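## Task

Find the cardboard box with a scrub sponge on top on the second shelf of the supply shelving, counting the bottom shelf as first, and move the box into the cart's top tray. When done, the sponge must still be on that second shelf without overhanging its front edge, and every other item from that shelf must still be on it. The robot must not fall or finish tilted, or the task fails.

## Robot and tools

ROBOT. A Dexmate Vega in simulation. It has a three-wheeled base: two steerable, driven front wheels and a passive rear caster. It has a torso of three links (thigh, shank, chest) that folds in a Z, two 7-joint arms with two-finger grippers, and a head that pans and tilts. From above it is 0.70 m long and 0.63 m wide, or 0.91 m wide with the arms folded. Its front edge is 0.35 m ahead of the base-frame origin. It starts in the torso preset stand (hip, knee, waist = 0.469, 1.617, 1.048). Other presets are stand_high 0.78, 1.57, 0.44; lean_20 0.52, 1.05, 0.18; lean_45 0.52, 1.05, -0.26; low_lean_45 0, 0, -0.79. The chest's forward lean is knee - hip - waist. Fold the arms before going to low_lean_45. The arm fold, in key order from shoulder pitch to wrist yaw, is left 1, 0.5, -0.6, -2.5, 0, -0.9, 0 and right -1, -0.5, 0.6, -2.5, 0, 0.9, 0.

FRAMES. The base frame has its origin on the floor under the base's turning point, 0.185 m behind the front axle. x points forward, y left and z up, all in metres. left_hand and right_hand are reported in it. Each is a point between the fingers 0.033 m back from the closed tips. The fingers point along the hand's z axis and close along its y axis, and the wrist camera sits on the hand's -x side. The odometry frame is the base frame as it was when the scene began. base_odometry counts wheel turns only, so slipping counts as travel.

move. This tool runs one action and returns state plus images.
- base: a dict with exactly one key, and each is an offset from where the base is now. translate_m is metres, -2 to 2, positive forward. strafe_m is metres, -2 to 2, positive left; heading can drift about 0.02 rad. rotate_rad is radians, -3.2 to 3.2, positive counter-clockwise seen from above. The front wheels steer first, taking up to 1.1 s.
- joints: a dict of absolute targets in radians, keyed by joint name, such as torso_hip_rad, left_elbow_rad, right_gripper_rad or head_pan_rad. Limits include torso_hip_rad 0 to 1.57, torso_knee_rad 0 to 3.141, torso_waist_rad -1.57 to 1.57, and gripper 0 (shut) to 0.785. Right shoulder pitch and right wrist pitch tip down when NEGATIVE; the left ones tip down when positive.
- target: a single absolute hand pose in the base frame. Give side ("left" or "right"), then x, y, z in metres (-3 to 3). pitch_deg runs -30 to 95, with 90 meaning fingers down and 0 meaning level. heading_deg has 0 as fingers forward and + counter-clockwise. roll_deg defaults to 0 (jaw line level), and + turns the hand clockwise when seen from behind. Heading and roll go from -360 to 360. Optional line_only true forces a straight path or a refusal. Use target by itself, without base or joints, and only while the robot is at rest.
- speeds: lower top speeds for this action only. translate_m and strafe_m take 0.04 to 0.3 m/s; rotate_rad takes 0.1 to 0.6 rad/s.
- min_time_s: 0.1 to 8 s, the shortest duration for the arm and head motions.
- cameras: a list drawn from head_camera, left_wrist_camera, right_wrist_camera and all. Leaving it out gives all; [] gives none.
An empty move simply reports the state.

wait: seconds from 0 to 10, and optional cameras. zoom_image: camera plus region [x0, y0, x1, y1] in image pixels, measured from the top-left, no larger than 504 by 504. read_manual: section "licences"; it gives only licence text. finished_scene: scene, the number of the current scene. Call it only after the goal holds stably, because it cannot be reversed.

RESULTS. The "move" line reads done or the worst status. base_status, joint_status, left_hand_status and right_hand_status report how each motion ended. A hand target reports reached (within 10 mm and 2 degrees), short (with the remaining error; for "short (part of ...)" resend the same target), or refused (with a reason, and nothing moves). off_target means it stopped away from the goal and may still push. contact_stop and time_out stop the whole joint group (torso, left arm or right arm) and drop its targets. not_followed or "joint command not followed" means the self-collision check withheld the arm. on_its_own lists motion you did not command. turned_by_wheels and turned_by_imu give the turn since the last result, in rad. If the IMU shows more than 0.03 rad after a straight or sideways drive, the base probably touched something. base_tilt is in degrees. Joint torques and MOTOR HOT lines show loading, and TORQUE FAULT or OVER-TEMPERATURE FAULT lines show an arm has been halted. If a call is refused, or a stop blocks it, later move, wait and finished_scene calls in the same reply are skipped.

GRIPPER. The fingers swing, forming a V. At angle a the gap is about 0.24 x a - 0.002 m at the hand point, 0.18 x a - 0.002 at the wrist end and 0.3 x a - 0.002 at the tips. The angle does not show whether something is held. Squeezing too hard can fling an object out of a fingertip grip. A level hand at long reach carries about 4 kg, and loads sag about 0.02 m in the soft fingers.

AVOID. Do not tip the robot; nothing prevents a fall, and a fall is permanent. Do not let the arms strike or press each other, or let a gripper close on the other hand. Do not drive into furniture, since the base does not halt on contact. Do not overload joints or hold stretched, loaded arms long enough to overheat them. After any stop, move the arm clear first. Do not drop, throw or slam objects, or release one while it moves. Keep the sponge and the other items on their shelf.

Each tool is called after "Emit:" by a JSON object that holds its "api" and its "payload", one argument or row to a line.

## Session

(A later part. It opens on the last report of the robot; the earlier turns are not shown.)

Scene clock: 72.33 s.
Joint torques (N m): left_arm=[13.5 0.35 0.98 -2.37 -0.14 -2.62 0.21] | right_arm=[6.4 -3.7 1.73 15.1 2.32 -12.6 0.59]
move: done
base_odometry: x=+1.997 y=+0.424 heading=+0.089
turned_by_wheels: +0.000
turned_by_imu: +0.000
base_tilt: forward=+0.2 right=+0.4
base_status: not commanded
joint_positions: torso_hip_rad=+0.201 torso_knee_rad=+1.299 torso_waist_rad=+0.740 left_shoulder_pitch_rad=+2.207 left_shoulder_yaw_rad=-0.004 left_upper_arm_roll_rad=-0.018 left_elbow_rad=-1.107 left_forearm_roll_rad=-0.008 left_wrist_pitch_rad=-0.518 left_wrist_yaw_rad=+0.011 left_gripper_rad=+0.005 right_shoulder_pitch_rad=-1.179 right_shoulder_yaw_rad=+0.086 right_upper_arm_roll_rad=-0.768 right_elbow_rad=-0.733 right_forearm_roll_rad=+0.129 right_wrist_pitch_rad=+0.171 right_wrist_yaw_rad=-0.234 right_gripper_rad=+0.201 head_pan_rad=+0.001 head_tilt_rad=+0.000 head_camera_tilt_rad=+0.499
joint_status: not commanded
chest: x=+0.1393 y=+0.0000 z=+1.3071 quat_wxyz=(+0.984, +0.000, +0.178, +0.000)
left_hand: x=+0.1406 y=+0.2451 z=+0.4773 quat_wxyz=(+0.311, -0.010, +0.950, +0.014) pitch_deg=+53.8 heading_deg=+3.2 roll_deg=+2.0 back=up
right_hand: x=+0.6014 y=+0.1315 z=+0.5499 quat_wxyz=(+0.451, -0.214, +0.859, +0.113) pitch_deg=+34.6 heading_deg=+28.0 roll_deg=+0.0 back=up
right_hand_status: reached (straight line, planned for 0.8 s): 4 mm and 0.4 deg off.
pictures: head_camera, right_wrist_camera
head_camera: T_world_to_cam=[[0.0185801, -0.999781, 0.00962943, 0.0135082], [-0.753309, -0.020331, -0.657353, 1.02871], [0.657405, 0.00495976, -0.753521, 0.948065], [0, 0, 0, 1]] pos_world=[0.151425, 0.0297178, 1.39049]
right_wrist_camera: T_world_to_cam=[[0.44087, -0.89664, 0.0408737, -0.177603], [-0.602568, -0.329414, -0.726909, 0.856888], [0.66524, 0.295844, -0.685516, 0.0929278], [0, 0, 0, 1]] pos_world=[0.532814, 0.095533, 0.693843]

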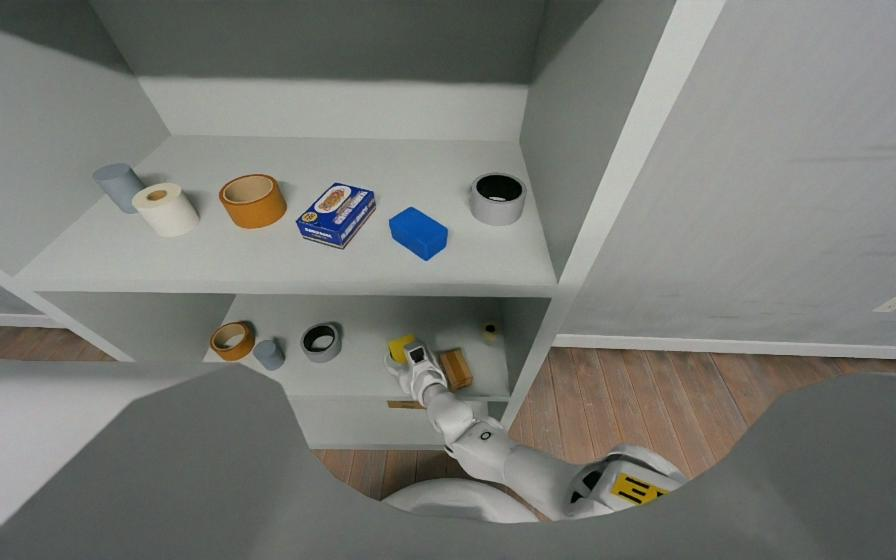

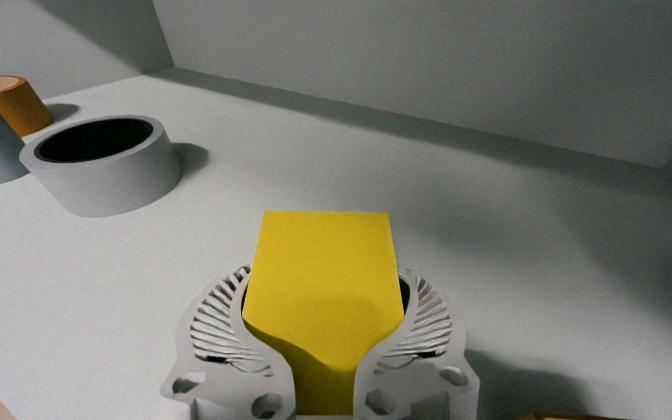

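Emit:
{"api": "move", "payload": {
  "target": {"side":"right","x":0.6,"y":0.131,"z":0.555,"pitch_deg":35,"heading_deg":28},
  "cameras": []
}}

Emit:
{"api": "move", "payload": {
  "joints": {"right_gripper_rad": 0.42},
  "cameras": ["right_wrist_camera"]
}}

Emit:
{"api": "move", "payload": {
  "target": {"side":"right","x":0.51,"y":0.082,"z":0.64,"pitch_deg":35,"heading_deg":28}
}}

Emit:
{"api": "zoom_image", "payload": {
  "camera": "head_camera",
  "region": [350, 290, 500, 390]
}}

Scene clock: 74.70 s.
Joint torques (N m): left_arm=[13.34 0.84 0.83 -0.9 -0.04 -1.88 0.18] | right_arm=[-3.26 -2.76 3.76 -2.08 0.34 -3.61 -0.25]
move: done
base_odometry: x=+1.997 y=+0.424 heading=+0.089
turned_by_wheels: +0.000
turned_by_imu: +0.001
base_tilt: forward=+0.2 right=+0.3
base_status: not commanded
joint_positions: torso_hip_rad=+0.200 torso_knee_rad=+1.300 torso_waist_rad=+0.740 left_shoulder_pitch_rad=+2.207 left_shoulder_yaw_rad=-0.004 left_upper_arm_roll_rad=-0.018 left_elbow_rad=-1.107 left_forearm_roll_rad=-0.008 left_wrist_pitch_rad=-0.518 left_wrist_yaw_rad=+0.011 left_gripper_rad=+0.005 right_shoulder_pitch_rad=-1.209 right_shoulder_yaw_rad=+0.058 right_upper_arm_roll_rad=-0.767 right_elbow_rad=-0.834 right_forearm_roll_rad=+0.127 right_wrist_pitch_rad=+0.106 right_wrist_yaw_rad=-0.239 right_gripper_rad=+0.201 head_pan_rad=+0.001 head_tilt_rad=+0.000 head_camera_tilt_rad=+0.499
joint_status: not commanded
chest: x=+0.1401 y=+0.0000 z=+1.3069 quat_wxyz=(+0.984, +0.000, +0.179, +0.000)
left_hand: x=+0.1406 y=+0.2451 z=+0.4772 quat_wxyz=(+0.310, -0.010, +0.951, +0.014) pitch_deg=+53.8 heading_deg=+3.2 roll_deg=+2.0 back=up
right_hand: x=+0.6007 y=+0.1316 z=+0.5550 quat_wxyz=(+0.449, -0.215, +0.860, +0.112) pitch_deg=+34.9 heading_deg=+28.0 roll_deg=+0.0 back=up
right_hand_status: reached (straight line, planned for 0.7 s): 1 mm and 0.1 deg off.

Scene clock: 75.43 s.
Joint torques (N m): left_arm=[13.09 -0.03 0.92 -2.07 -0.07 -2.51 0.18] | right_arm=[-10.4 -4.01 2.28 4.4 1.18 -5.81 -0.1]
move: done
base_odometry: x=+1.998 y=+0.423 heading=+0.090
turned_by_wheels: +0.000
turned_by_imu: +0.000
base_tilt: forward=+0.2 right=+0.3
base_status: not commanded
joint_positions: torso_hip_rad=+0.200 torso_knee_rad=+1.300 torso_waist_rad=+0.740 left_shoulder_pitch_rad=+2.207 left_shoulder_yaw_rad=-0.004 left_upper_arm_roll_rad=-0.018 left_elbow_rad=-1.107 left_forearm_roll_rad=-0.008 left_wrist_pitch_rad=-0.518 left_wrist_yaw_rad=+0.011 left_gripper_rad=+0.005 right_shoulder_pitch_rad=-1.210 right_shoulder_yaw_rad=+0.057 right_upper_arm_roll_rad=-0.767 right_elbow_rad=-0.839 right_forearm_roll_rad=+0.127 right_wrist_pitch_rad=+0.104 right_wrist_yaw_rad=-0.239 right_gripper_rad=+0.420 head_pan_rad=+0.001 head_tilt_rad=+0.000 head_camera_tilt_rad=+0.499
joint_status: all done
chest: x=+0.1401 y=+0.0000 z=+1.3069 quat_wxyz=(+0.984, +0.000, +0.179, +0.000)
left_hand: x=+0.1406 y=+0.2451 z=+0.4772 quat_wxyz=(+0.310, -0.010, +0.951, +0.014) pitch_deg=+53.8 heading_deg=+3.2 roll_deg=+2.0 back=up
right_hand: x=+0.6012 y=+0.1320 z=+0.5560 quat_wxyz=(+0.449, -0.214, +0.860, +0.113) pitch_deg=+34.8 heading_deg=+28.1 roll_deg=+0.1 back=up
right_wrist_camera: T_world_to_cam=[[0.441304, -0.89644, 0.0405681, -0.177365], [-0.605383, -0.330783, -0.723943, 0.861679], [0.662391, 0.29492, -0.688665, 0.100694], [0, 0, 0, 1]] pos_world=[0.533219, 0.0963346, 0.700347]

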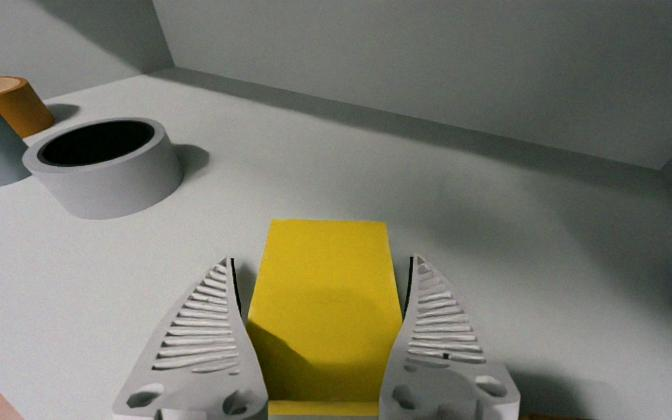

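Scene clock: 80.07 s.
Joint torques (N m): left_arm=[12.76 -0.22 1.19 -1.96 -0.18 -2.48 0.02] | right_arm=[11.91 -0.4 1.09 -9.33 -1.09 2.35 -0.6]
move: done
base_odometry: x=+1.998 y=+0.423 heading=+0.090
turned_by_wheels: +0.000
turned_by_imu: +0.001
base_tilt: forward=+0.1 right=+0.3
base_status: not commanded
joint_positions: torso_hip_rad=+0.200 torso_knee_rad=+1.300 torso_waist_rad=+0.740 left_shoulder_pitch_rad=+2.207 left_shoulder_yaw_rad=-0.004 left_upper_arm_roll_rad=-0.018 left_elbow_rad=-1.107 left_forearm_roll_rad=-0.008 left_wrist_pitch_rad=-0.518 left_wrist_yaw_rad=+0.011 left_gripper_rad=+0.005 right_shoulder_pitch_rad=-0.988 right_shoulder_yaw_rad=-0.593 right_upper_arm_roll_rad=-1.547 right_elbow_rad=-1.710 right_forearm_roll_rad=+0.745 right_wrist_pitch_rad=+0.044 right_wrist_yaw_rad=-0.830 right_gripper_rad=+0.420 head_pan_rad=+0.001 head_tilt_rad=+0.000 head_camera_tilt_rad=+0.499
joint_status: not commanded
chest: x=+0.1406 y=+0.0000 z=+1.3068 quat_wxyz=(+0.984, +0.000, +0.179, +0.000)
left_hand: x=+0.1405 y=+0.2451 z=+0.4770 quat_wxyz=(+0.310, -0.010, +0.951, +0.014) pitch_deg=+53.9 heading_deg=+3.2 roll_deg=+2.0 back=up
right_hand: x=+0.5121 y=+0.0829 z=+0.6399 quat_wxyz=(+0.449, -0.215, +0.860, +0.112) pitch_deg=+34.8 heading_deg=+28.0 roll_deg=+0.0 back=up
right_hand_status: reached (checked arc [the straight line was blocked; over the whole arc the hand travels 0.25 m to end 0.13 m from its start, up to 0.09 m off the straight line; right_elbow_rad turns most, 0.88 rad; on the way or at its end the hand turns up to 10 deg from its attitude at the start], planned for 3.1 s): 2 mm and 0.2 deg off.
pictures: head_camera, left_wrist_camera, right_wrist_camera
head_camera: T_world_to_cam=[[0.0185952, -0.999781, 0.00959673, 0.0135266], [-0.754427, -0.0203293, -0.656069, 1.02803], [0.65612, 0.00495969, -0.75464, 0.948609], [0, 0, 0, 1]] pos_world=[0.152918, 0.0297178, 1.39018]
left_wrist_camera: T_world_to_cam=[[0.0364075, -0.999301, 0.00850888, 0.231945], [-0.857093, -0.0356025, -0.51393, 0.437077], [0.513873, 0.011418, -0.85779, 0.48778], [0, 0, 0, 1]] pos_world=[0.115514, 0.241775, 0.641066]
right_wrist_camera: T_world_to_cam=[[0.440923, -0.89656, 0.0420396, -0.186312], [-0.605294, -0.331612, -0.723639, 0.852044], [0.662726, 0.293623, -0.688897, 0.232173], [0, 0, 0, 1]] pos_world=[0.444018, 0.0473366, 0.784348]

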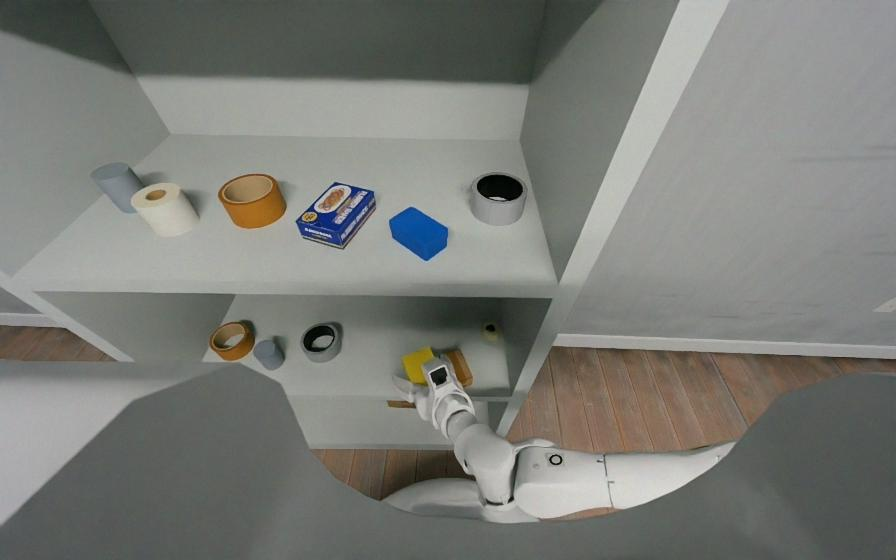

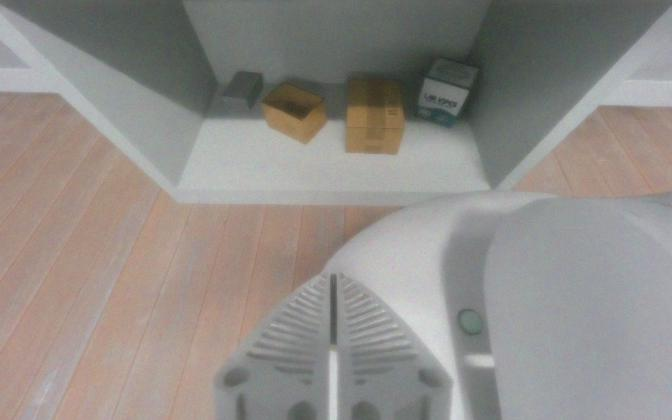

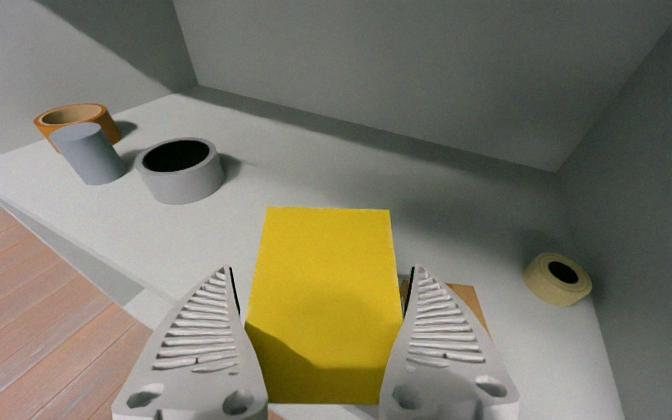

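Scaled by 3.360 (camera's finer frame: 960x600).

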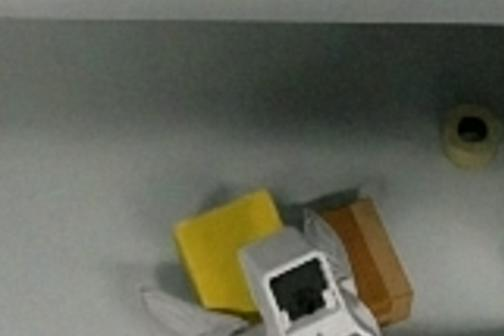

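Emit:
{"api": "move", "payload": {
  "target": {"side":"right","x":0.6,"y":0.145,"z":0.64,"pitch_deg":35,"heading_deg":28},
  "cameras": ["right_wrist_camera"]
}}

Emit:
{"api": "move", "payload": {
  "target": {"side":"right","x":0.6,"y":0.145,"z":0.56,"pitch_deg":35,"heading_deg":28,"line_only":true},
  "cameras": ["right_wrist_camera"]
}}

Scene clock: 83.63 s.
Joint torques (N m): left_arm=[14.38 -0.21 1.1 -2.61 -0.04 -2.83 0.04] | right_arm=[13.78 6.11 6.39 -7.74 -0.81 2.62 0.33]
move: done
base_odometry: x=+1.998 y=+0.423 heading=+0.090
turned_by_wheels: +0.000
turned_by_imu: +0.001
base_tilt: forward=+0.1 right=+0.4
base_status: not commanded
joint_positions: torso_hip_rad=+0.200 torso_knee_rad=+1.300 torso_waist_rad=+0.740 left_shoulder_pitch_rad=+2.207 left_shoulder_yaw_rad=-0.004 left_upper_arm_roll_rad=-0.018 left_elbow_rad=-1.107 left_forearm_roll_rad=-0.008 left_wrist_pitch_rad=-0.518 left_wrist_yaw_rad=+0.011 left_gripper_rad=+0.005 right_shoulder_pitch_rad=-0.871 right_shoulder_yaw_rad=-0.344 right_upper_arm_roll_rad=-1.471 right_elbow_rad=-1.440 right_forearm_roll_rad=+0.837 right_wrist_pitch_rad=-0.038 right_wrist_yaw_rad=-0.730 right_gripper_rad=+0.420 head_pan_rad=+0.001 head_tilt_rad=+0.000 head_camera_tilt_rad=+0.499
joint_status: not commanded
chest: x=+0.1406 y=+0.0000 z=+1.3068 quat_wxyz=(+0.984, +0.000, +0.179, +0.000)
left_hand: x=+0.1405 y=+0.2451 z=+0.4770 quat_wxyz=(+0.310, -0.010, +0.951, +0.014) pitch_deg=+53.9 heading_deg=+3.2 roll_deg=+2.0 back=up
right_hand: x=+0.5979 y=+0.1437 z=+0.6394 quat_wxyz=(+0.448, -0.215, +0.861, +0.112) pitch_deg=+35.0 heading_deg=+28.0 roll_deg=+0.0 back=up
right_hand_status: reached (straight line, planned for 1.2 s): 2 mm and 0.0 deg off.
right_wrist_camera: T_world_to_cam=[[0.441368, -0.896344, 0.0419786, -0.169873], [-0.607355, -0.33285, -0.72134, 0.923722], [0.660541, 0.29288, -0.691308, 0.159992], [0, 0, 0, 1]] pos_world=[0.530322, 0.108338, 0.784052]

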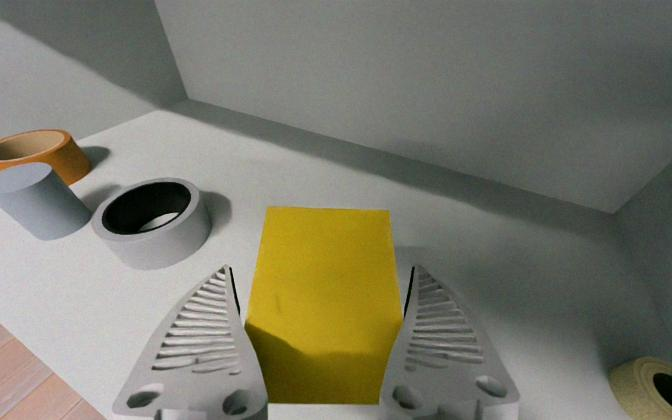

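Scene clock: 87.43 s.
Joint torques (N m): left_arm=[13.8 -0.65 0.91 -1.61 0 -2.69 0.14] | right_arm=[2.5 6.42 5.19 -0.75 -0.14 1.01 0.47]
move: done
base_odometry: x=+1.998 y=+0.423 heading=+0.090
turned_by_wheels: +0.000
turned_by_imu: +0.001
base_tilt: forward=+0.2 right=+0.3
base_status: not commanded
joint_positions: torso_hip_rad=+0.200 torso_knee_rad=+1.300 torso_waist_rad=+0.740 left_shoulder_pitch_rad=+2.207 left_shoulder_yaw_rad=-0.004 left_upper_arm_roll_rad=-0.018 left_elbow_rad=-1.107 left_forearm_roll_rad=-0.008 left_wrist_pitch_rad=-0.518 left_wrist_yaw_rad=+0.011 left_gripper_rad=+0.005 right_shoulder_pitch_rad=-0.921 right_shoulder_yaw_rad=-0.078 right_upper_arm_roll_rad=-1.462 right_elbow_rad=-0.830 right_forearm_roll_rad=+0.789 right_wrist_pitch_rad=+0.229 right_wrist_yaw_rad=-0.498 right_gripper_rad=+0.420 head_pan_rad=+0.001 head_tilt_rad=+0.000 head_camera_tilt_rad=+0.499
joint_status: not commanded
chest: x=+0.1406 y=+0.0000 z=+1.3068 quat_wxyz=(+0.984, +0.000, +0.179, +0.000)
left_hand: x=+0.1405 y=+0.2451 z=+0.4770 quat_wxyz=(+0.310, -0.010, +0.951, +0.014) pitch_deg=+53.9 heading_deg=+3.2 roll_deg=+2.0 back=up
right_hand: x=+0.6001 y=+0.1451 z=+0.5607 quat_wxyz=(+0.448, -0.215, +0.861, +0.112) pitch_deg=+35.0 heading_deg=+28.0 roll_deg=+0.0 back=up
right_hand_status: reached (straight line, planned for 2.3 s): 1 mm and 0.0 deg off.
right_wrist_camera: T_world_to_cam=[[0.441043, -0.896524, 0.0415518, -0.165743], [-0.607003, -0.332077, -0.721992, 0.868808], [0.661081, 0.293207, -0.690653, 0.102933], [0, 0, 0, 1]] pos_world=[0.532421, 0.109737, 0.70525]

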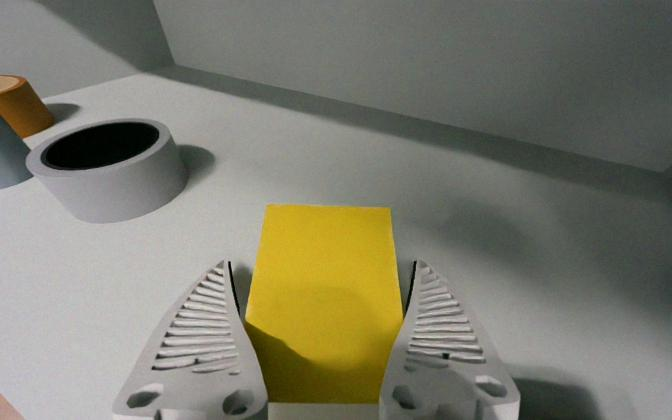

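Emit:
{"api": "move", "payload": {
  "target": {"side":"right","x":0.6,"y":0.145,"z":0.553,"pitch_deg":35,"heading_deg":28,"line_only":true},
  "cameras": []
}}

Emit:
{"api": "move", "payload": {
  "joints": {"right_gripper_rad": 0.6},
  "cameras": ["right_wrist_camera", "head_camera"]
}}

Emit:
{"api": "zoom_image", "payload": {
  "camera": "head_camera",
  "region": [350, 290, 500, 390]
}}

Scene clock: 89.67 s.
Joint torques (N m): left_arm=[14.25 0.44 1.23 -1.83 -0.11 -2.46 0.14] | right_arm=[-9.46 0.14 2.32 6.56 2.13 -6.85 0.97]
move: done
base_odometry: x=+1.998 y=+0.423 heading=+0.090
turned_by_wheels: +0.000
turned_by_imu: +0.000
base_tilt: forward=+0.2 right=+0.4
base_status: not commanded
joint_positions: torso_hip_rad=+0.200 torso_knee_rad=+1.300 torso_waist_rad=+0.740 left_shoulder_pitch_rad=+2.207 left_shoulder_yaw_rad=-0.004 left_upper_arm_roll_rad=-0.018 left_elbow_rad=-1.107 left_forearm_roll_rad=-0.008 left_wrist_pitch_rad=-0.518 left_wrist_yaw_rad=+0.011 left_gripper_rad=+0.005 right_shoulder_pitch_rad=-0.925 right_shoulder_yaw_rad=-0.031 right_upper_arm_roll_rad=-1.456 right_elbow_rad=-0.733 right_forearm_roll_rad=+0.787 right_wrist_pitch_rad=+0.270 right_wrist_yaw_rad=-0.462 right_gripper_rad=+0.420 head_pan_rad=+0.001 head_tilt_rad=+0.000 head_camera_tilt_rad=+0.499
joint_status: not commanded
chest: x=+0.1402 y=+0.0000 z=+1.3069 quat_wxyz=(+0.984, +0.000, +0.179, +0.000)
left_hand: x=+0.1406 y=+0.2451 z=+0.4771 quat_wxyz=(+0.310, -0.010, +0.951, +0.014) pitch_deg=+53.8 heading_deg=+3.2 roll_deg=+2.0 back=up
right_hand: x=+0.6010 y=+0.1460 z=+0.5554 quat_wxyz=(+0.450, -0.214, +0.860, +0.112) pitch_deg=+34.8 heading_deg=+28.0 roll_deg=+0.0 back=up
right_hand_status: reached (straight line, planned for 0.7 s): 3 mm and 0.3 deg off.

Scene clock: 90.40 s.
Joint torques (N m): left_arm=[13.39 0.94 0.81 -2.32 -0.14 -2.57 0.13] | right_arm=[-1.96 5.73 3.01 0.04 0.35 0.44 0.85]
move: done
base_odometry: x=+1.998 y=+0.423 heading=+0.090
turned_by_wheels: +0.000
turned_by_imu: +0.000
base_tilt: forward=+0.2 right=+0.3
base_status: not commanded
joint_positions: torso_hip_rad=+0.200 torso_knee_rad=+1.300 torso_waist_rad=+0.740 left_shoulder_pitch_rad=+2.207 left_shoulder_yaw_rad=-0.004 left_upper_arm_roll_rad=-0.018 left_elbow_rad=-1.107 left_forearm_roll_rad=-0.008 left_wrist_pitch_rad=-0.518 left_wrist_yaw_rad=+0.011 left_gripper_rad=+0.005 right_shoulder_pitch_rad=-0.925 right_shoulder_yaw_rad=-0.029 right_upper_arm_roll_rad=-1.456 right_elbow_rad=-0.728 right_forearm_roll_rad=+0.787 right_wrist_pitch_rad=+0.270 right_wrist_yaw_rad=-0.461 right_gripper_rad=+0.600 head_pan_rad=+0.001 head_tilt_rad=+0.000 head_camera_tilt_rad=+0.499
joint_status: all done
chest: x=+0.1404 y=+0.0000 z=+1.3068 quat_wxyz=(+0.984, +0.000, +0.179, +0.000)
left_hand: x=+0.1406 y=+0.2451 z=+0.4771 quat_wxyz=(+0.310, -0.010, +0.951, +0.014) pitch_deg=+53.8 heading_deg=+3.2 roll_deg=+2.0 back=up
right_hand: x=+0.6004 y=+0.1452 z=+0.5538 quat_wxyz=(+0.449, -0.215, +0.860, +0.112) pitch_deg=+34.9 heading_deg=+28.0 roll_deg=+0.0 back=up
pictures: head_camera, right_wrist_camera
head_camera: T_world_to_cam=[[0.0185278, -0.999781, 0.00967853, 0.0134265], [-0.754243, -0.0203308, -0.65628, 1.02814], [0.656333, 0.00485947, -0.754455, 0.948453], [0, 0, 0, 1]] pos_world=[0.152719, 0.0297175, 1.39018]
right_wrist_camera: T_world_to_cam=[[0.441136, -0.896467, 0.04177, -0.16566], [-0.60622, -0.331984, -0.722692, 0.863814], [0.661737, 0.293484, -0.689907, 0.0971987], [0, 0, 0, 1]] pos_world=[0.53242, 0.109737, 0.698249]

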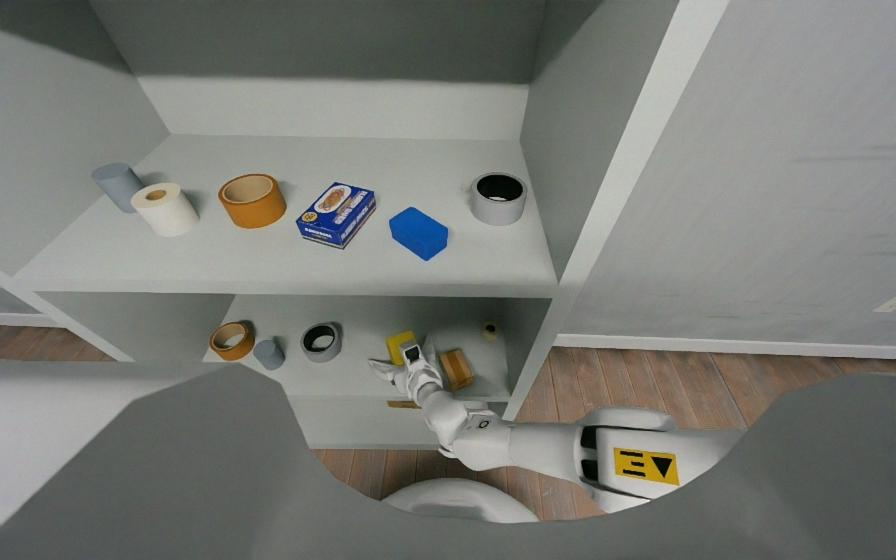

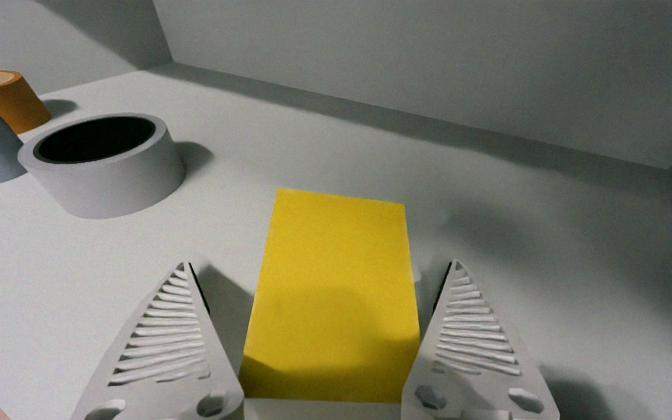

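Scaled by 3.360 (camera's finer frame: 960x600).

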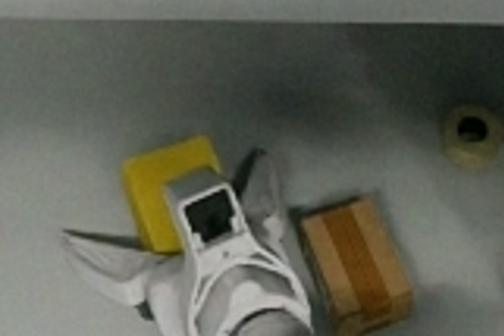

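Emit:
{"api": "move", "payload": {
  "target": {"side":"right","x":0.602,"y":0.138,"z":0.557,"pitch_deg":35,"heading_deg":27,"line_only":true},
  "cameras": ["right_wrist_camera"]
}}

Emit:
{"api": "move", "payload": {
  "target": {"side":"right","x":0.525,"y":0.098,"z":0.615,"pitch_deg":35,"heading_deg":27,"line_only":true},
  "cameras": ["right_wrist_camera", "head_camera"]
}}

Emit:
{"api": "zoom_image", "payload": {
  "camera": "head_camera",
  "region": [350, 290, 500, 390]
}}

Scene clock: 92.37 s.
Joint torques (N m): left_arm=[14.21 -0.06 1.28 -1.6 -0.1 -2.84 0.13] | right_arm=[1.39 2.68 4.51 -6.05 -0.12 1.5 -0.89]
move: done
base_odometry: x=+1.998 y=+0.423 heading=+0.090
turned_by_wheels: +0.000
turned_by_imu: +0.001
base_tilt: forward=+0.2 right=+0.3
base_status: not commanded
joint_positions: torso_hip_rad=+0.200 torso_knee_rad=+1.300 torso_waist_rad=+0.740 left_shoulder_pitch_rad=+2.207 left_shoulder_yaw_rad=-0.004 left_upper_arm_roll_rad=-0.018 left_elbow_rad=-1.107 left_forearm_roll_rad=-0.008 left_wrist_pitch_rad=-0.518 left_wrist_yaw_rad=+0.011 left_gripper_rad=+0.005 right_shoulder_pitch_rad=-0.927 right_shoulder_yaw_rad=-0.064 right_upper_arm_roll_rad=-1.455 right_elbow_rad=-0.792 right_forearm_roll_rad=+0.792 right_wrist_pitch_rad=+0.251 right_wrist_yaw_rad=-0.490 right_gripper_rad=+0.600 head_pan_rad=+0.001 head_tilt_rad=+0.000 head_camera_tilt_rad=+0.499
joint_status: not commanded
chest: x=+0.1406 y=+0.0000 z=+1.3068 quat_wxyz=(+0.984, +0.000, +0.179, +0.000)
left_hand: x=+0.1405 y=+0.2451 z=+0.4771 quat_wxyz=(+0.310, -0.010, +0.951, +0.014) pitch_deg=+53.9 heading_deg=+3.2 roll_deg=+2.0 back=up
right_hand: x=+0.6019 y=+0.1387 z=+0.5566 quat_wxyz=(+0.449, -0.208, +0.862, +0.108) pitch_deg=+35.0 heading_deg=+27.1 roll_deg=+0.0 back=up
right_hand_status: reached (straight line, planned for 0.5 s): 1 mm and 0.1 deg off.
right_wrist_camera: T_world_to_cam=[[0.427038, -0.903275, 0.041631, -0.162809], [-0.612252, -0.322719, -0.721804, 0.866542], [0.665422, 0.282749, -0.690845, 0.0998773], [0, 0, 0, 1]] pos_world=[0.533606, 0.104348, 0.701251]

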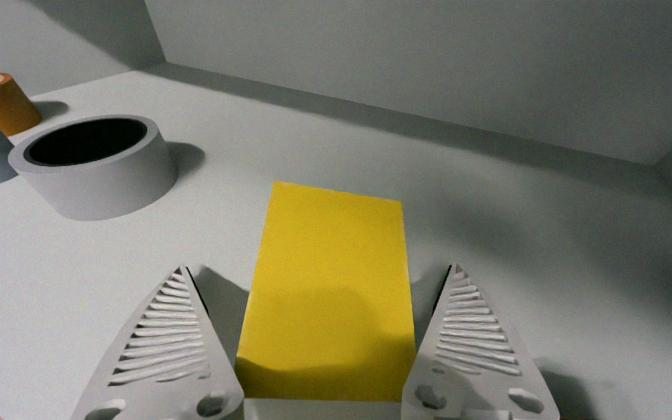

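Scene clock: 96.57 s.
Joint torques (N m): left_arm=[12.77 0.56 0.89 -0.78 0 -2.49 0.11] | right_arm=[0.02 2.37 -0.24 -11.72 -1.28 2.11 -0.59]
move: done
base_odometry: x=+1.998 y=+0.423 heading=+0.090
turned_by_wheels: +0.000
turned_by_imu: +0.001
base_tilt: forward=+0.2 right=+0.3
base_status: not commanded
joint_positions: torso_hip_rad=+0.200 torso_knee_rad=+1.300 torso_waist_rad=+0.740 left_shoulder_pitch_rad=+2.207 left_shoulder_yaw_rad=-0.004 left_upper_arm_roll_rad=-0.018 left_elbow_rad=-1.107 left_forearm_roll_rad=-0.008 left_wrist_pitch_rad=-0.518 left_wrist_yaw_rad=+0.011 left_gripper_rad=+0.005 right_shoulder_pitch_rad=-0.990 right_shoulder_yaw_rad=-0.474 right_upper_arm_roll_rad=-1.532 right_elbow_rad=-1.526 right_forearm_roll_rad=+0.752 right_wrist_pitch_rad=+0.088 right_wrist_yaw_rad=-0.789 right_gripper_rad=+0.600 head_pan_rad=+0.001 head_tilt_rad=+0.000 head_camera_tilt_rad=+0.499
joint_status: not commanded
chest: x=+0.1406 y=+0.0000 z=+1.3068 quat_wxyz=(+0.984, +0.000, +0.179, +0.000)
left_hand: x=+0.1405 y=+0.2451 z=+0.4770 quat_wxyz=(+0.310, -0.010, +0.951, +0.014) pitch_deg=+53.9 heading_deg=+3.2 roll_deg=+2.0 back=up
right_hand: x=+0.5260 y=+0.0982 z=+0.6141 quat_wxyz=(+0.449, -0.207, +0.863, +0.108) pitch_deg=+35.0 heading_deg=+27.0 roll_deg=+0.0 back=up
right_hand_status: reached (straight line, planned for 2.7 s): 1 mm and 0.0 deg off.
pictures: head_camera, right_wrist_camera
head_camera: T_world_to_cam=[[0.0185304, -0.999782, 0.00967291, 0.0134302], [-0.754428, -0.0203304, -0.656067, 1.02802], [0.656121, 0.0048597, -0.75464, 0.948612], [0, 0, 0, 1]] pos_world=[0.152918, 0.0297175, 1.39018]
right_wrist_camera: T_world_to_cam=[[0.425175, -0.904137, 0.0419745, -0.168543], [-0.613055, -0.32179, -0.721537, 0.848676], [0.665875, 0.281047, -0.691103, 0.2016], [0, 0, 0, 1]] pos_world=[0.457705, 0.0640502, 0.758751]

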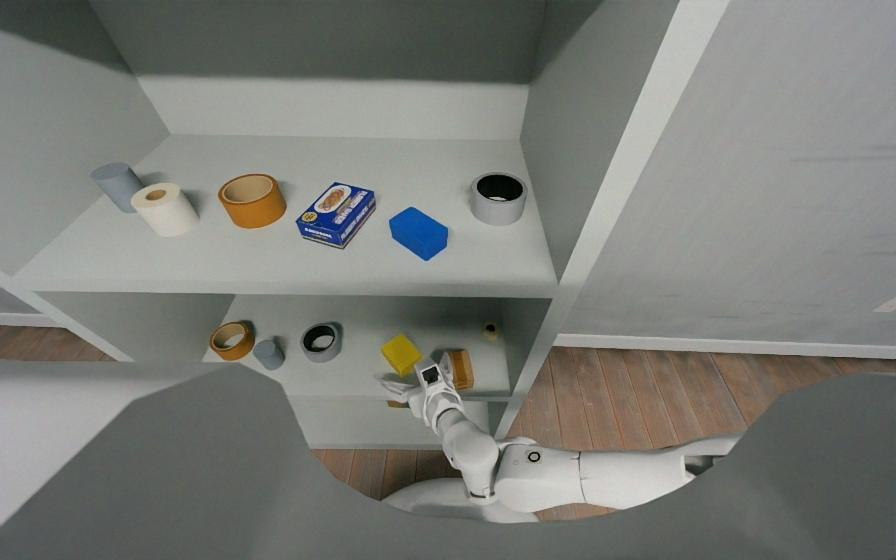

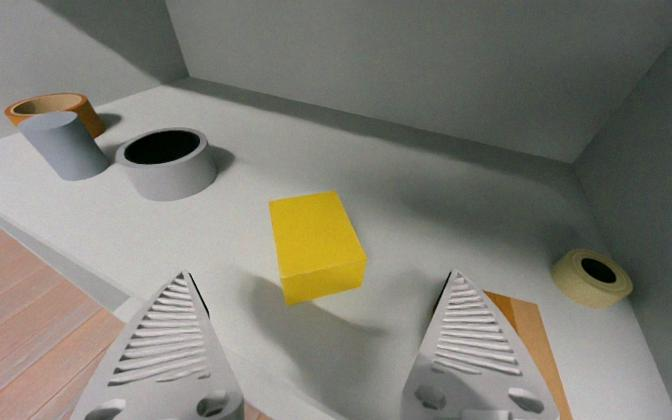

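Scaled by 3.360 (camera's finer frame: 960x600).

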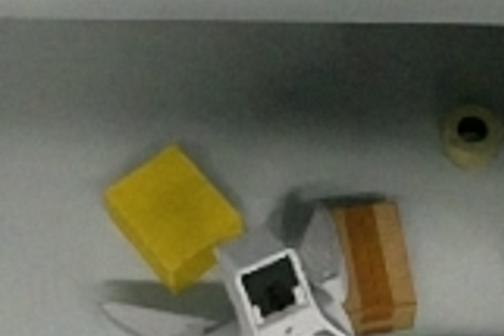

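Emit:
{"api": "move", "payload": {
  "target": {"side":"right","x":0.48,"y":0.075,"z":0.66,"pitch_deg":35,"heading_deg":27,"line_only":true},
  "cameras": []
}}

Emit:
{"api": "move", "payload": {
  "target": {"side":"right","x":0.42,"y":-0.08,"z":0.70,"pitch_deg":35,"heading_deg":20}
}}

Emit:
{"api": "zoom_image", "payload": {
  "camera": "head_camera",
  "region": [370, 310, 500, 400]
}}

Scene clock: 99.73 s.
Joint torques (N m): left_arm=[13.11 0.78 1.02 -1.29 -0.12 -2.72 0.08] | right_arm=[-2.33 -0.6 -0.24 -11.78 -1.34 1.93 -0.3]
move: done
base_odometry: x=+1.998 y=+0.423 heading=+0.090
turned_by_wheels: +0.000
turned_by_imu: +0.001
base_tilt: forward=+0.2 right=+0.3
base_status: not commanded
joint_positions: torso_hip_rad=+0.200 torso_knee_rad=+1.300 torso_waist_rad=+0.740 left_shoulder_pitch_rad=+2.207 left_shoulder_yaw_rad=-0.004 left_upper_arm_roll_rad=-0.018 left_elbow_rad=-1.107 left_forearm_roll_rad=-0.008 left_wrist_pitch_rad=-0.518 left_wrist_yaw_rad=+0.011 left_gripper_rad=+0.005 right_shoulder_pitch_rad=-1.021 right_shoulder_yaw_rad=-0.651 right_upper_arm_roll_rad=-1.576 right_elbow_rad=-1.840 right_forearm_roll_rad=+0.715 right_wrist_pitch_rad=+0.025 right_wrist_yaw_rad=-0.924 right_gripper_rad=+0.600 head_pan_rad=+0.001 head_tilt_rad=+0.000 head_camera_tilt_rad=+0.499
joint_status: not commanded
chest: x=+0.1406 y=+0.0000 z=+1.3068 quat_wxyz=(+0.984, +0.000, +0.179, +0.000)
left_hand: x=+0.1405 y=+0.2451 z=+0.4770 quat_wxyz=(+0.310, -0.010, +0.951, +0.014) pitch_deg=+53.9 heading_deg=+3.2 roll_deg=+2.0 back=up
right_hand: x=+0.4810 y=+0.0752 z=+0.6589 quat_wxyz=(+0.449, -0.207, +0.863, +0.108) pitch_deg=+35.0 heading_deg=+27.0 roll_deg=+0.0 back=up
right_hand_status: reached (straight line, planned for 1.3 s): 1 mm and 0.0 deg off.

Scene clock: 100.03 s.
Joint torques (N m): left_arm=[14.08 0.08 1.16 -2.12 -0.1 -2.71 0.03] | right_arm=[-0.96 -0.17 -0.31 -11.26 -1.63 1.92 -0.33]
move: refused
base_odometry: x=+1.998 y=+0.423 heading=+0.090
turned_by_wheels: +0.000
turned_by_imu: +0.000
base_tilt: forward=+0.1 right=+0.3
base_status: not commanded
joint_positions: torso_hip_rad=+0.200 torso_knee_rad=+1.300 torso_waist_rad=+0.740 left_shoulder_pitch_rad=+2.207 left_shoulder_yaw_rad=-0.004 left_upper_arm_roll_rad=-0.018 left_elbow_rad=-1.107 left_forearm_roll_rad=-0.008 left_wrist_pitch_rad=-0.518 left_wrist_yaw_rad=+0.011 left_gripper_rad=+0.005 right_shoulder_pitch_rad=-1.021 right_shoulder_yaw_rad=-0.652 right_upper_arm_roll_rad=-1.577 right_elbow_rad=-1.842 right_forearm_roll_rad=+0.715 right_wrist_pitch_rad=+0.024 right_wrist_yaw_rad=-0.925 right_gripper_rad=+0.600 head_pan_rad=+0.001 head_tilt_rad=+0.000 head_camera_tilt_rad=+0.499
joint_status: not commanded
chest: x=+0.1406 y=+0.0000 z=+1.3068 quat_wxyz=(+0.984, +0.000, +0.179, +0.000)
left_hand: x=+0.1405 y=+0.2451 z=+0.4770 quat_wxyz=(+0.310, -0.010, +0.951, +0.014) pitch_deg=+53.9 heading_deg=+3.2 roll_deg=+2.0 back=up
right_hand: x=+0.4806 y=+0.0750 z=+0.6593 quat_wxyz=(+0.449, -0.207, +0.863, +0.108) pitch_deg=+35.0 heading_deg=+27.0 roll_deg=+0.0 back=up
right_hand_status: refused: neither the straight line nor an arc passes: the line comes too near the robot; the best arc brings the right wrist within 1.9 cm of the torso (limit 2.0). Nothing moved.
pictures: head_camera, left_wrist_camera, right_wrist_camera
head_camera: T_world_to_cam=[[0.0185304, -0.999782, 0.00967291, 0.0134302], [-0.754428, -0.0203304, -0.656067, 1.02802], [0.656121, 0.0048597, -0.75464, 0.948612], [0, 0, 0, 1]] pos_world=[0.152918, 0.0297175, 1.39018]
left_wrist_camera: T_world_to_cam=[[0.0364045, -0.999301, 0.00851195, 0.231944], [-0.857023, -0.0355999, -0.514047, 0.437144], [0.51399, 0.0114187, -0.85772, 0.487721], [0, 0, 0, 1]] pos_world=[0.115514, 0.241775, 0.641066]
right_wrist_camera: T_world_to_cam=[[0.425253, -0.904096, 0.0420747, -0.172137], [-0.61295, -0.321889, -0.721582, 0.84602], [0.665922, 0.281065, -0.69105, 0.269498], [0, 0, 0, 1]] pos_world=[0.412305, 0.0409502, 0.803951]

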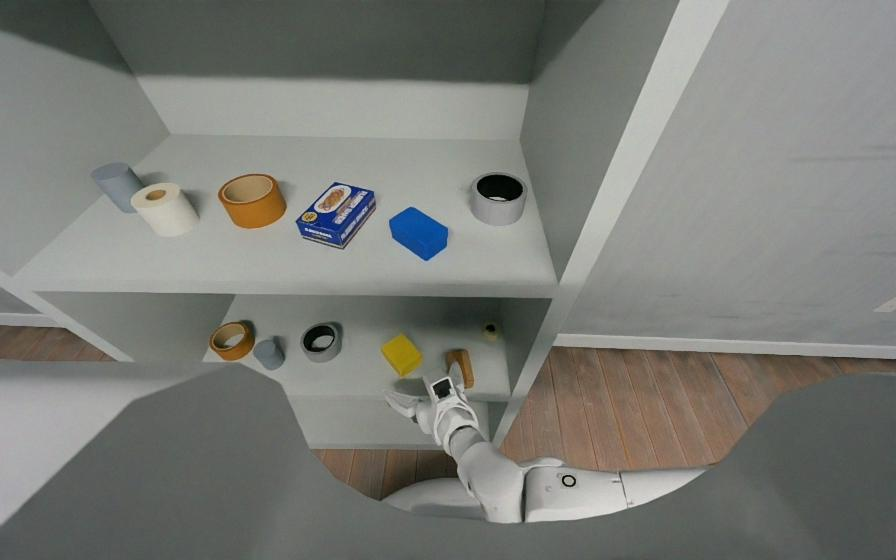

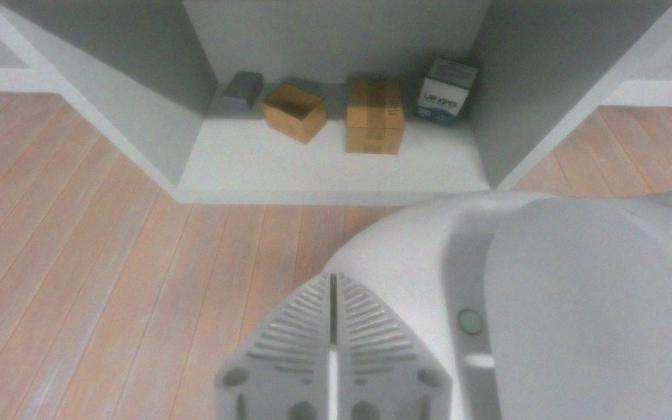

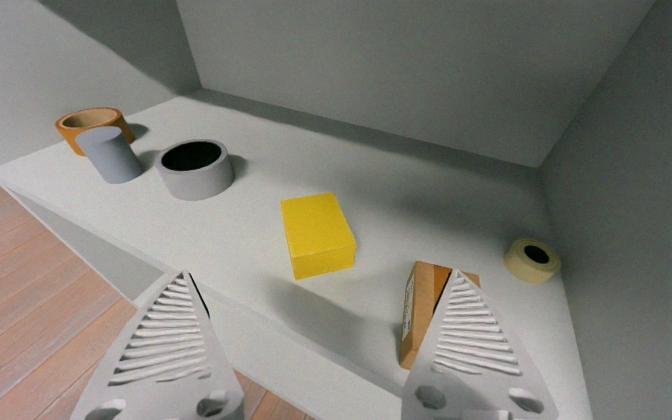

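Scaled by 3.877 (camera's finer frame: 960x600).

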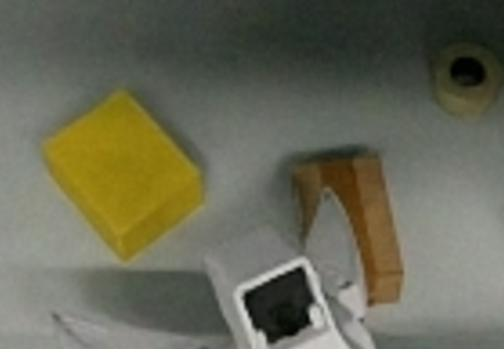

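Emit:
{"api": "move", "payload": {
  "target": {"side":"right","x":0.472,"y":-0.024,"z":0.618,"pitch_deg":35,"heading_deg":10},
  "cameras": ["right_wrist_camera"]
}}

Scene clock: 102.73 s.
Joint torques (N m): left_arm=[13.6 0.98 0.94 -1.06 -0.09 -2.8 0.02] | right_arm=[-2.08 0.2 0.46 -12.75 -1.67 2.13 -0.38]
move: refused
base_odometry: x=+1.998 y=+0.423 heading=+0.090
turned_by_wheels: +0.000
turned_by_imu: +0.001
base_tilt: forward=+0.2 right=+0.3
base_status: not commanded
joint_positions: torso_hip_rad=+0.200 torso_knee_rad=+1.300 torso_waist_rad=+0.740 left_shoulder_pitch_rad=+2.207 left_shoulder_yaw_rad=-0.004 left_upper_arm_roll_rad=-0.018 left_elbow_rad=-1.107 left_forearm_roll_rad=-0.008 left_wrist_pitch_rad=-0.518 left_wrist_yaw_rad=+0.011 left_gripper_rad=+0.005 right_shoulder_pitch_rad=-1.021 right_shoulder_yaw_rad=-0.654 right_upper_arm_roll_rad=-1.577 right_elbow_rad=-1.845 right_forearm_roll_rad=+0.714 right_wrist_pitch_rad=+0.024 right_wrist_yaw_rad=-0.926 right_gripper_rad=+0.600 head_pan_rad=+0.001 head_tilt_rad=+0.000 head_camera_tilt_rad=+0.499
joint_status: not commanded
chest: x=+0.1406 y=+0.0000 z=+1.3068 quat_wxyz=(+0.984, +0.000, +0.179, +0.000)
left_hand: x=+0.1405 y=+0.2451 z=+0.4770 quat_wxyz=(+0.310, -0.010, +0.951, +0.014) pitch_deg=+53.9 heading_deg=+3.2 roll_deg=+2.0 back=up
right_hand: x=+0.4802 y=+0.0748 z=+0.6598 quat_wxyz=(+0.449, -0.207, +0.863, +0.108) pitch_deg=+35.0 heading_deg=+27.0 roll_deg=+0.0 back=up
right_hand_status: refused: the best posture that gets there brings the right wrist within 0.8 cm of the torso (limit 2.6). Nothing moved.
right_wrist_camera: T_world_to_cam=[[0.425198, -0.904125, 0.0420086, -0.172182], [-0.612988, -0.321808, -0.721585, 0.846054], [0.665922, 0.281066, -0.69105, 0.270194], [0, 0, 0, 1]] pos_world=[0.411905, 0.0406502, 0.804451]

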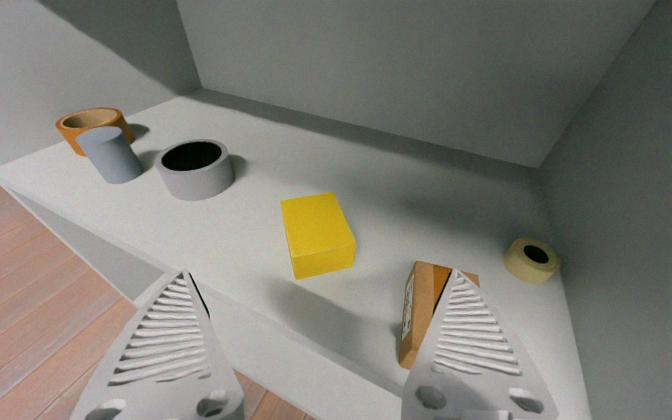

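Emit:
{"api": "move", "payload": {
  "base": {"translate_m": -0.1},
  "speeds": {"translate_m": 0.1},
  "cameras": []
}}

Emit:
{"api": "move", "payload": {
  "target": {"side":"right","x":0.56,"y":-0.026,"z":0.625,"pitch_deg":35,"heading_deg":10}
}}

Emit:
{"api": "zoom_image", "payload": {
  "camera": "head_camera",
  "region": [370, 310, 500, 400]
}}

Scene clock: 105.07 s.
Joint torques (N m): left_arm=[13.55 0.77 0.89 -1.33 0.04 -1.74 0.22] | right_arm=[0.39 -0.94 0.55 -11.05 -1.2 1.52 -0.21]
move: done
base_odometry: x=+1.898 y=+0.415 heading=+0.090
turned_by_wheels: +0.000
turned_by_imu: +0.002
base_tilt: forward=+0.2 right=+0.4
base_status: done
joint_positions: torso_hip_rad=+0.200 torso_knee_rad=+1.300 torso_waist_rad=+0.740 left_shoulder_pitch_rad=+2.207 left_shoulder_yaw_rad=-0.004 left_upper_arm_roll_rad=-0.018 left_elbow_rad=-1.107 left_forearm_roll_rad=-0.008 left_wrist_pitch_rad=-0.518 left_wrist_yaw_rad=+0.011 left_gripper_rad=+0.005 right_shoulder_pitch_rad=-1.021 right_shoulder_yaw_rad=-0.654 right_upper_arm_roll_rad=-1.577 right_elbow_rad=-1.845 right_forearm_roll_rad=+0.714 right_wrist_pitch_rad=+0.024 right_wrist_yaw_rad=-0.926 right_gripper_rad=+0.600 head_pan_rad=+0.001 head_tilt_rad=+0.000 head_camera_tilt_rad=+0.499
joint_status: not commanded
chest: x=+0.1407 y=+0.0000 z=+1.3067 quat_wxyz=(+0.984, +0.000, +0.179, +0.000)
left_hand: x=+0.1406 y=+0.2451 z=+0.4770 quat_wxyz=(+0.310, -0.010, +0.951, +0.014) pitch_deg=+53.9 heading_deg=+3.2 roll_deg=+2.0 back=up
right_hand: x=+0.4802 y=+0.0748 z=+0.6597 quat_wxyz=(+0.449, -0.207, +0.863, +0.108) pitch_deg=+35.0 heading_deg=+27.0 roll_deg=+0.0 back=up

Scene clock: 107.47 s.
Joint torques (N m): left_arm=[14.19 1.09 0.93 -1.83 -0.13 -2.08 0.17] | right_arm=[0.06 1.62 5.68 -4.52 -1.29 2.57 -0.17]
move: done
base_odometry: x=+1.898 y=+0.415 heading=+0.090
turned_by_wheels: +0.000
turned_by_imu: +0.001
base_tilt: forward=+0.1 right=+0.3
base_status: not commanded
joint_positions: torso_hip_rad=+0.200 torso_knee_rad=+1.300 torso_waist_rad=+0.740 left_shoulder_pitch_rad=+2.207 left_shoulder_yaw_rad=-0.004 left_upper_arm_roll_rad=-0.018 left_elbow_rad=-1.107 left_forearm_roll_rad=-0.008 left_wrist_pitch_rad=-0.518 left_wrist_yaw_rad=+0.011 left_gripper_rad=+0.005 right_shoulder_pitch_rad=-1.055 right_shoulder_yaw_rad=-0.615 right_upper_arm_roll_rad=-1.442 right_elbow_rad=-1.642 right_forearm_roll_rad=+0.826 right_wrist_pitch_rad=+0.194 right_wrist_yaw_rad=-0.950 right_gripper_rad=+0.600 head_pan_rad=+0.001 head_tilt_rad=+0.000 head_camera_tilt_rad=+0.499
joint_status: not commanded
chest: x=+0.1407 y=+0.0000 z=+1.3067 quat_wxyz=(+0.984, +0.000, +0.179, +0.000)
left_hand: x=+0.1406 y=+0.2451 z=+0.4770 quat_wxyz=(+0.310, -0.010, +0.951, +0.014) pitch_deg=+53.9 heading_deg=+3.2 roll_deg=+2.0 back=up
right_hand: x=+0.5580 y=-0.0231 z=+0.6257 quat_wxyz=(+0.460, -0.081, +0.883, +0.042) pitch_deg=+35.0 heading_deg=+10.5 roll_deg=+0.0 back=up
right_hand_status: reached (straight line, planned for 1.0 s): 4 mm and 0.5 deg off.
pictures: head_camera, left_wrist_camera, right_wrist_camera
head_camera: T_world_to_cam=[[0.0185317, -0.999782, 0.00967009, 0.0134331], [-0.754521, -0.0203302, -0.655961, 1.0279], [0.656014, 0.00485982, -0.754733, 0.948616], [0, 0, 0, 1]] pos_world=[0.153018, 0.0297175, 1.39008]
left_wrist_camera: T_world_to_cam=[[0.0364044, -0.999301, 0.00850709, 0.231944], [-0.857093, -0.0355989, -0.51393, 0.437111], [0.513873, 0.0114179, -0.85779, 0.487643], [0, 0, 0, 1]] pos_world=[0.115614, 0.241775, 0.640966]
right_wrist_camera: T_world_to_cam=[[0.15061, -0.987711, 0.0417587, -0.140855], [-0.679482, -0.134107, -0.721332, 0.878821], [0.718068, 0.0802659, -0.691329, 0.188691], [0, 0, 0, 1]] pos_world=[0.482864, -0.0364131, 0.770251]

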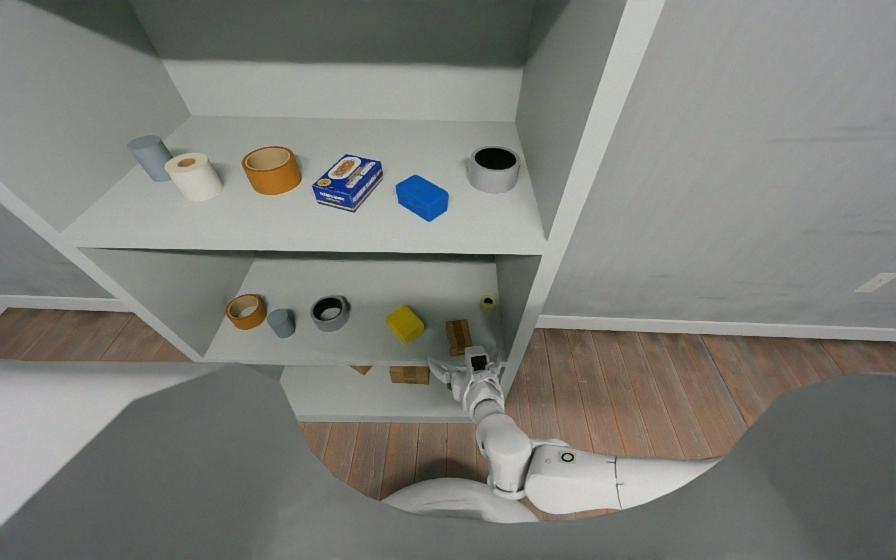

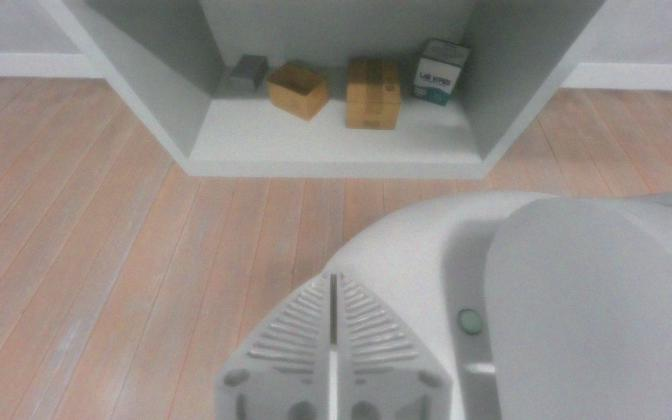

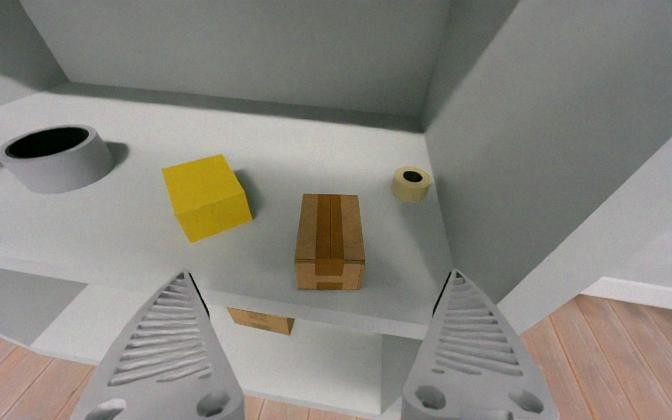

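Scaled by 3.877 (camera's finer frame: 960x600).

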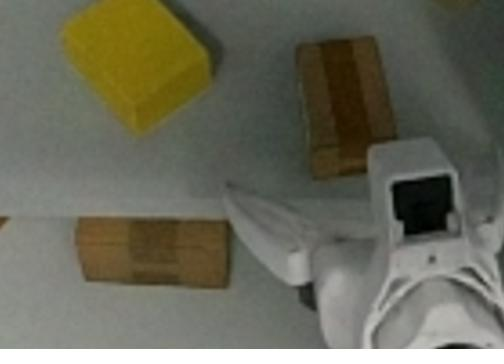

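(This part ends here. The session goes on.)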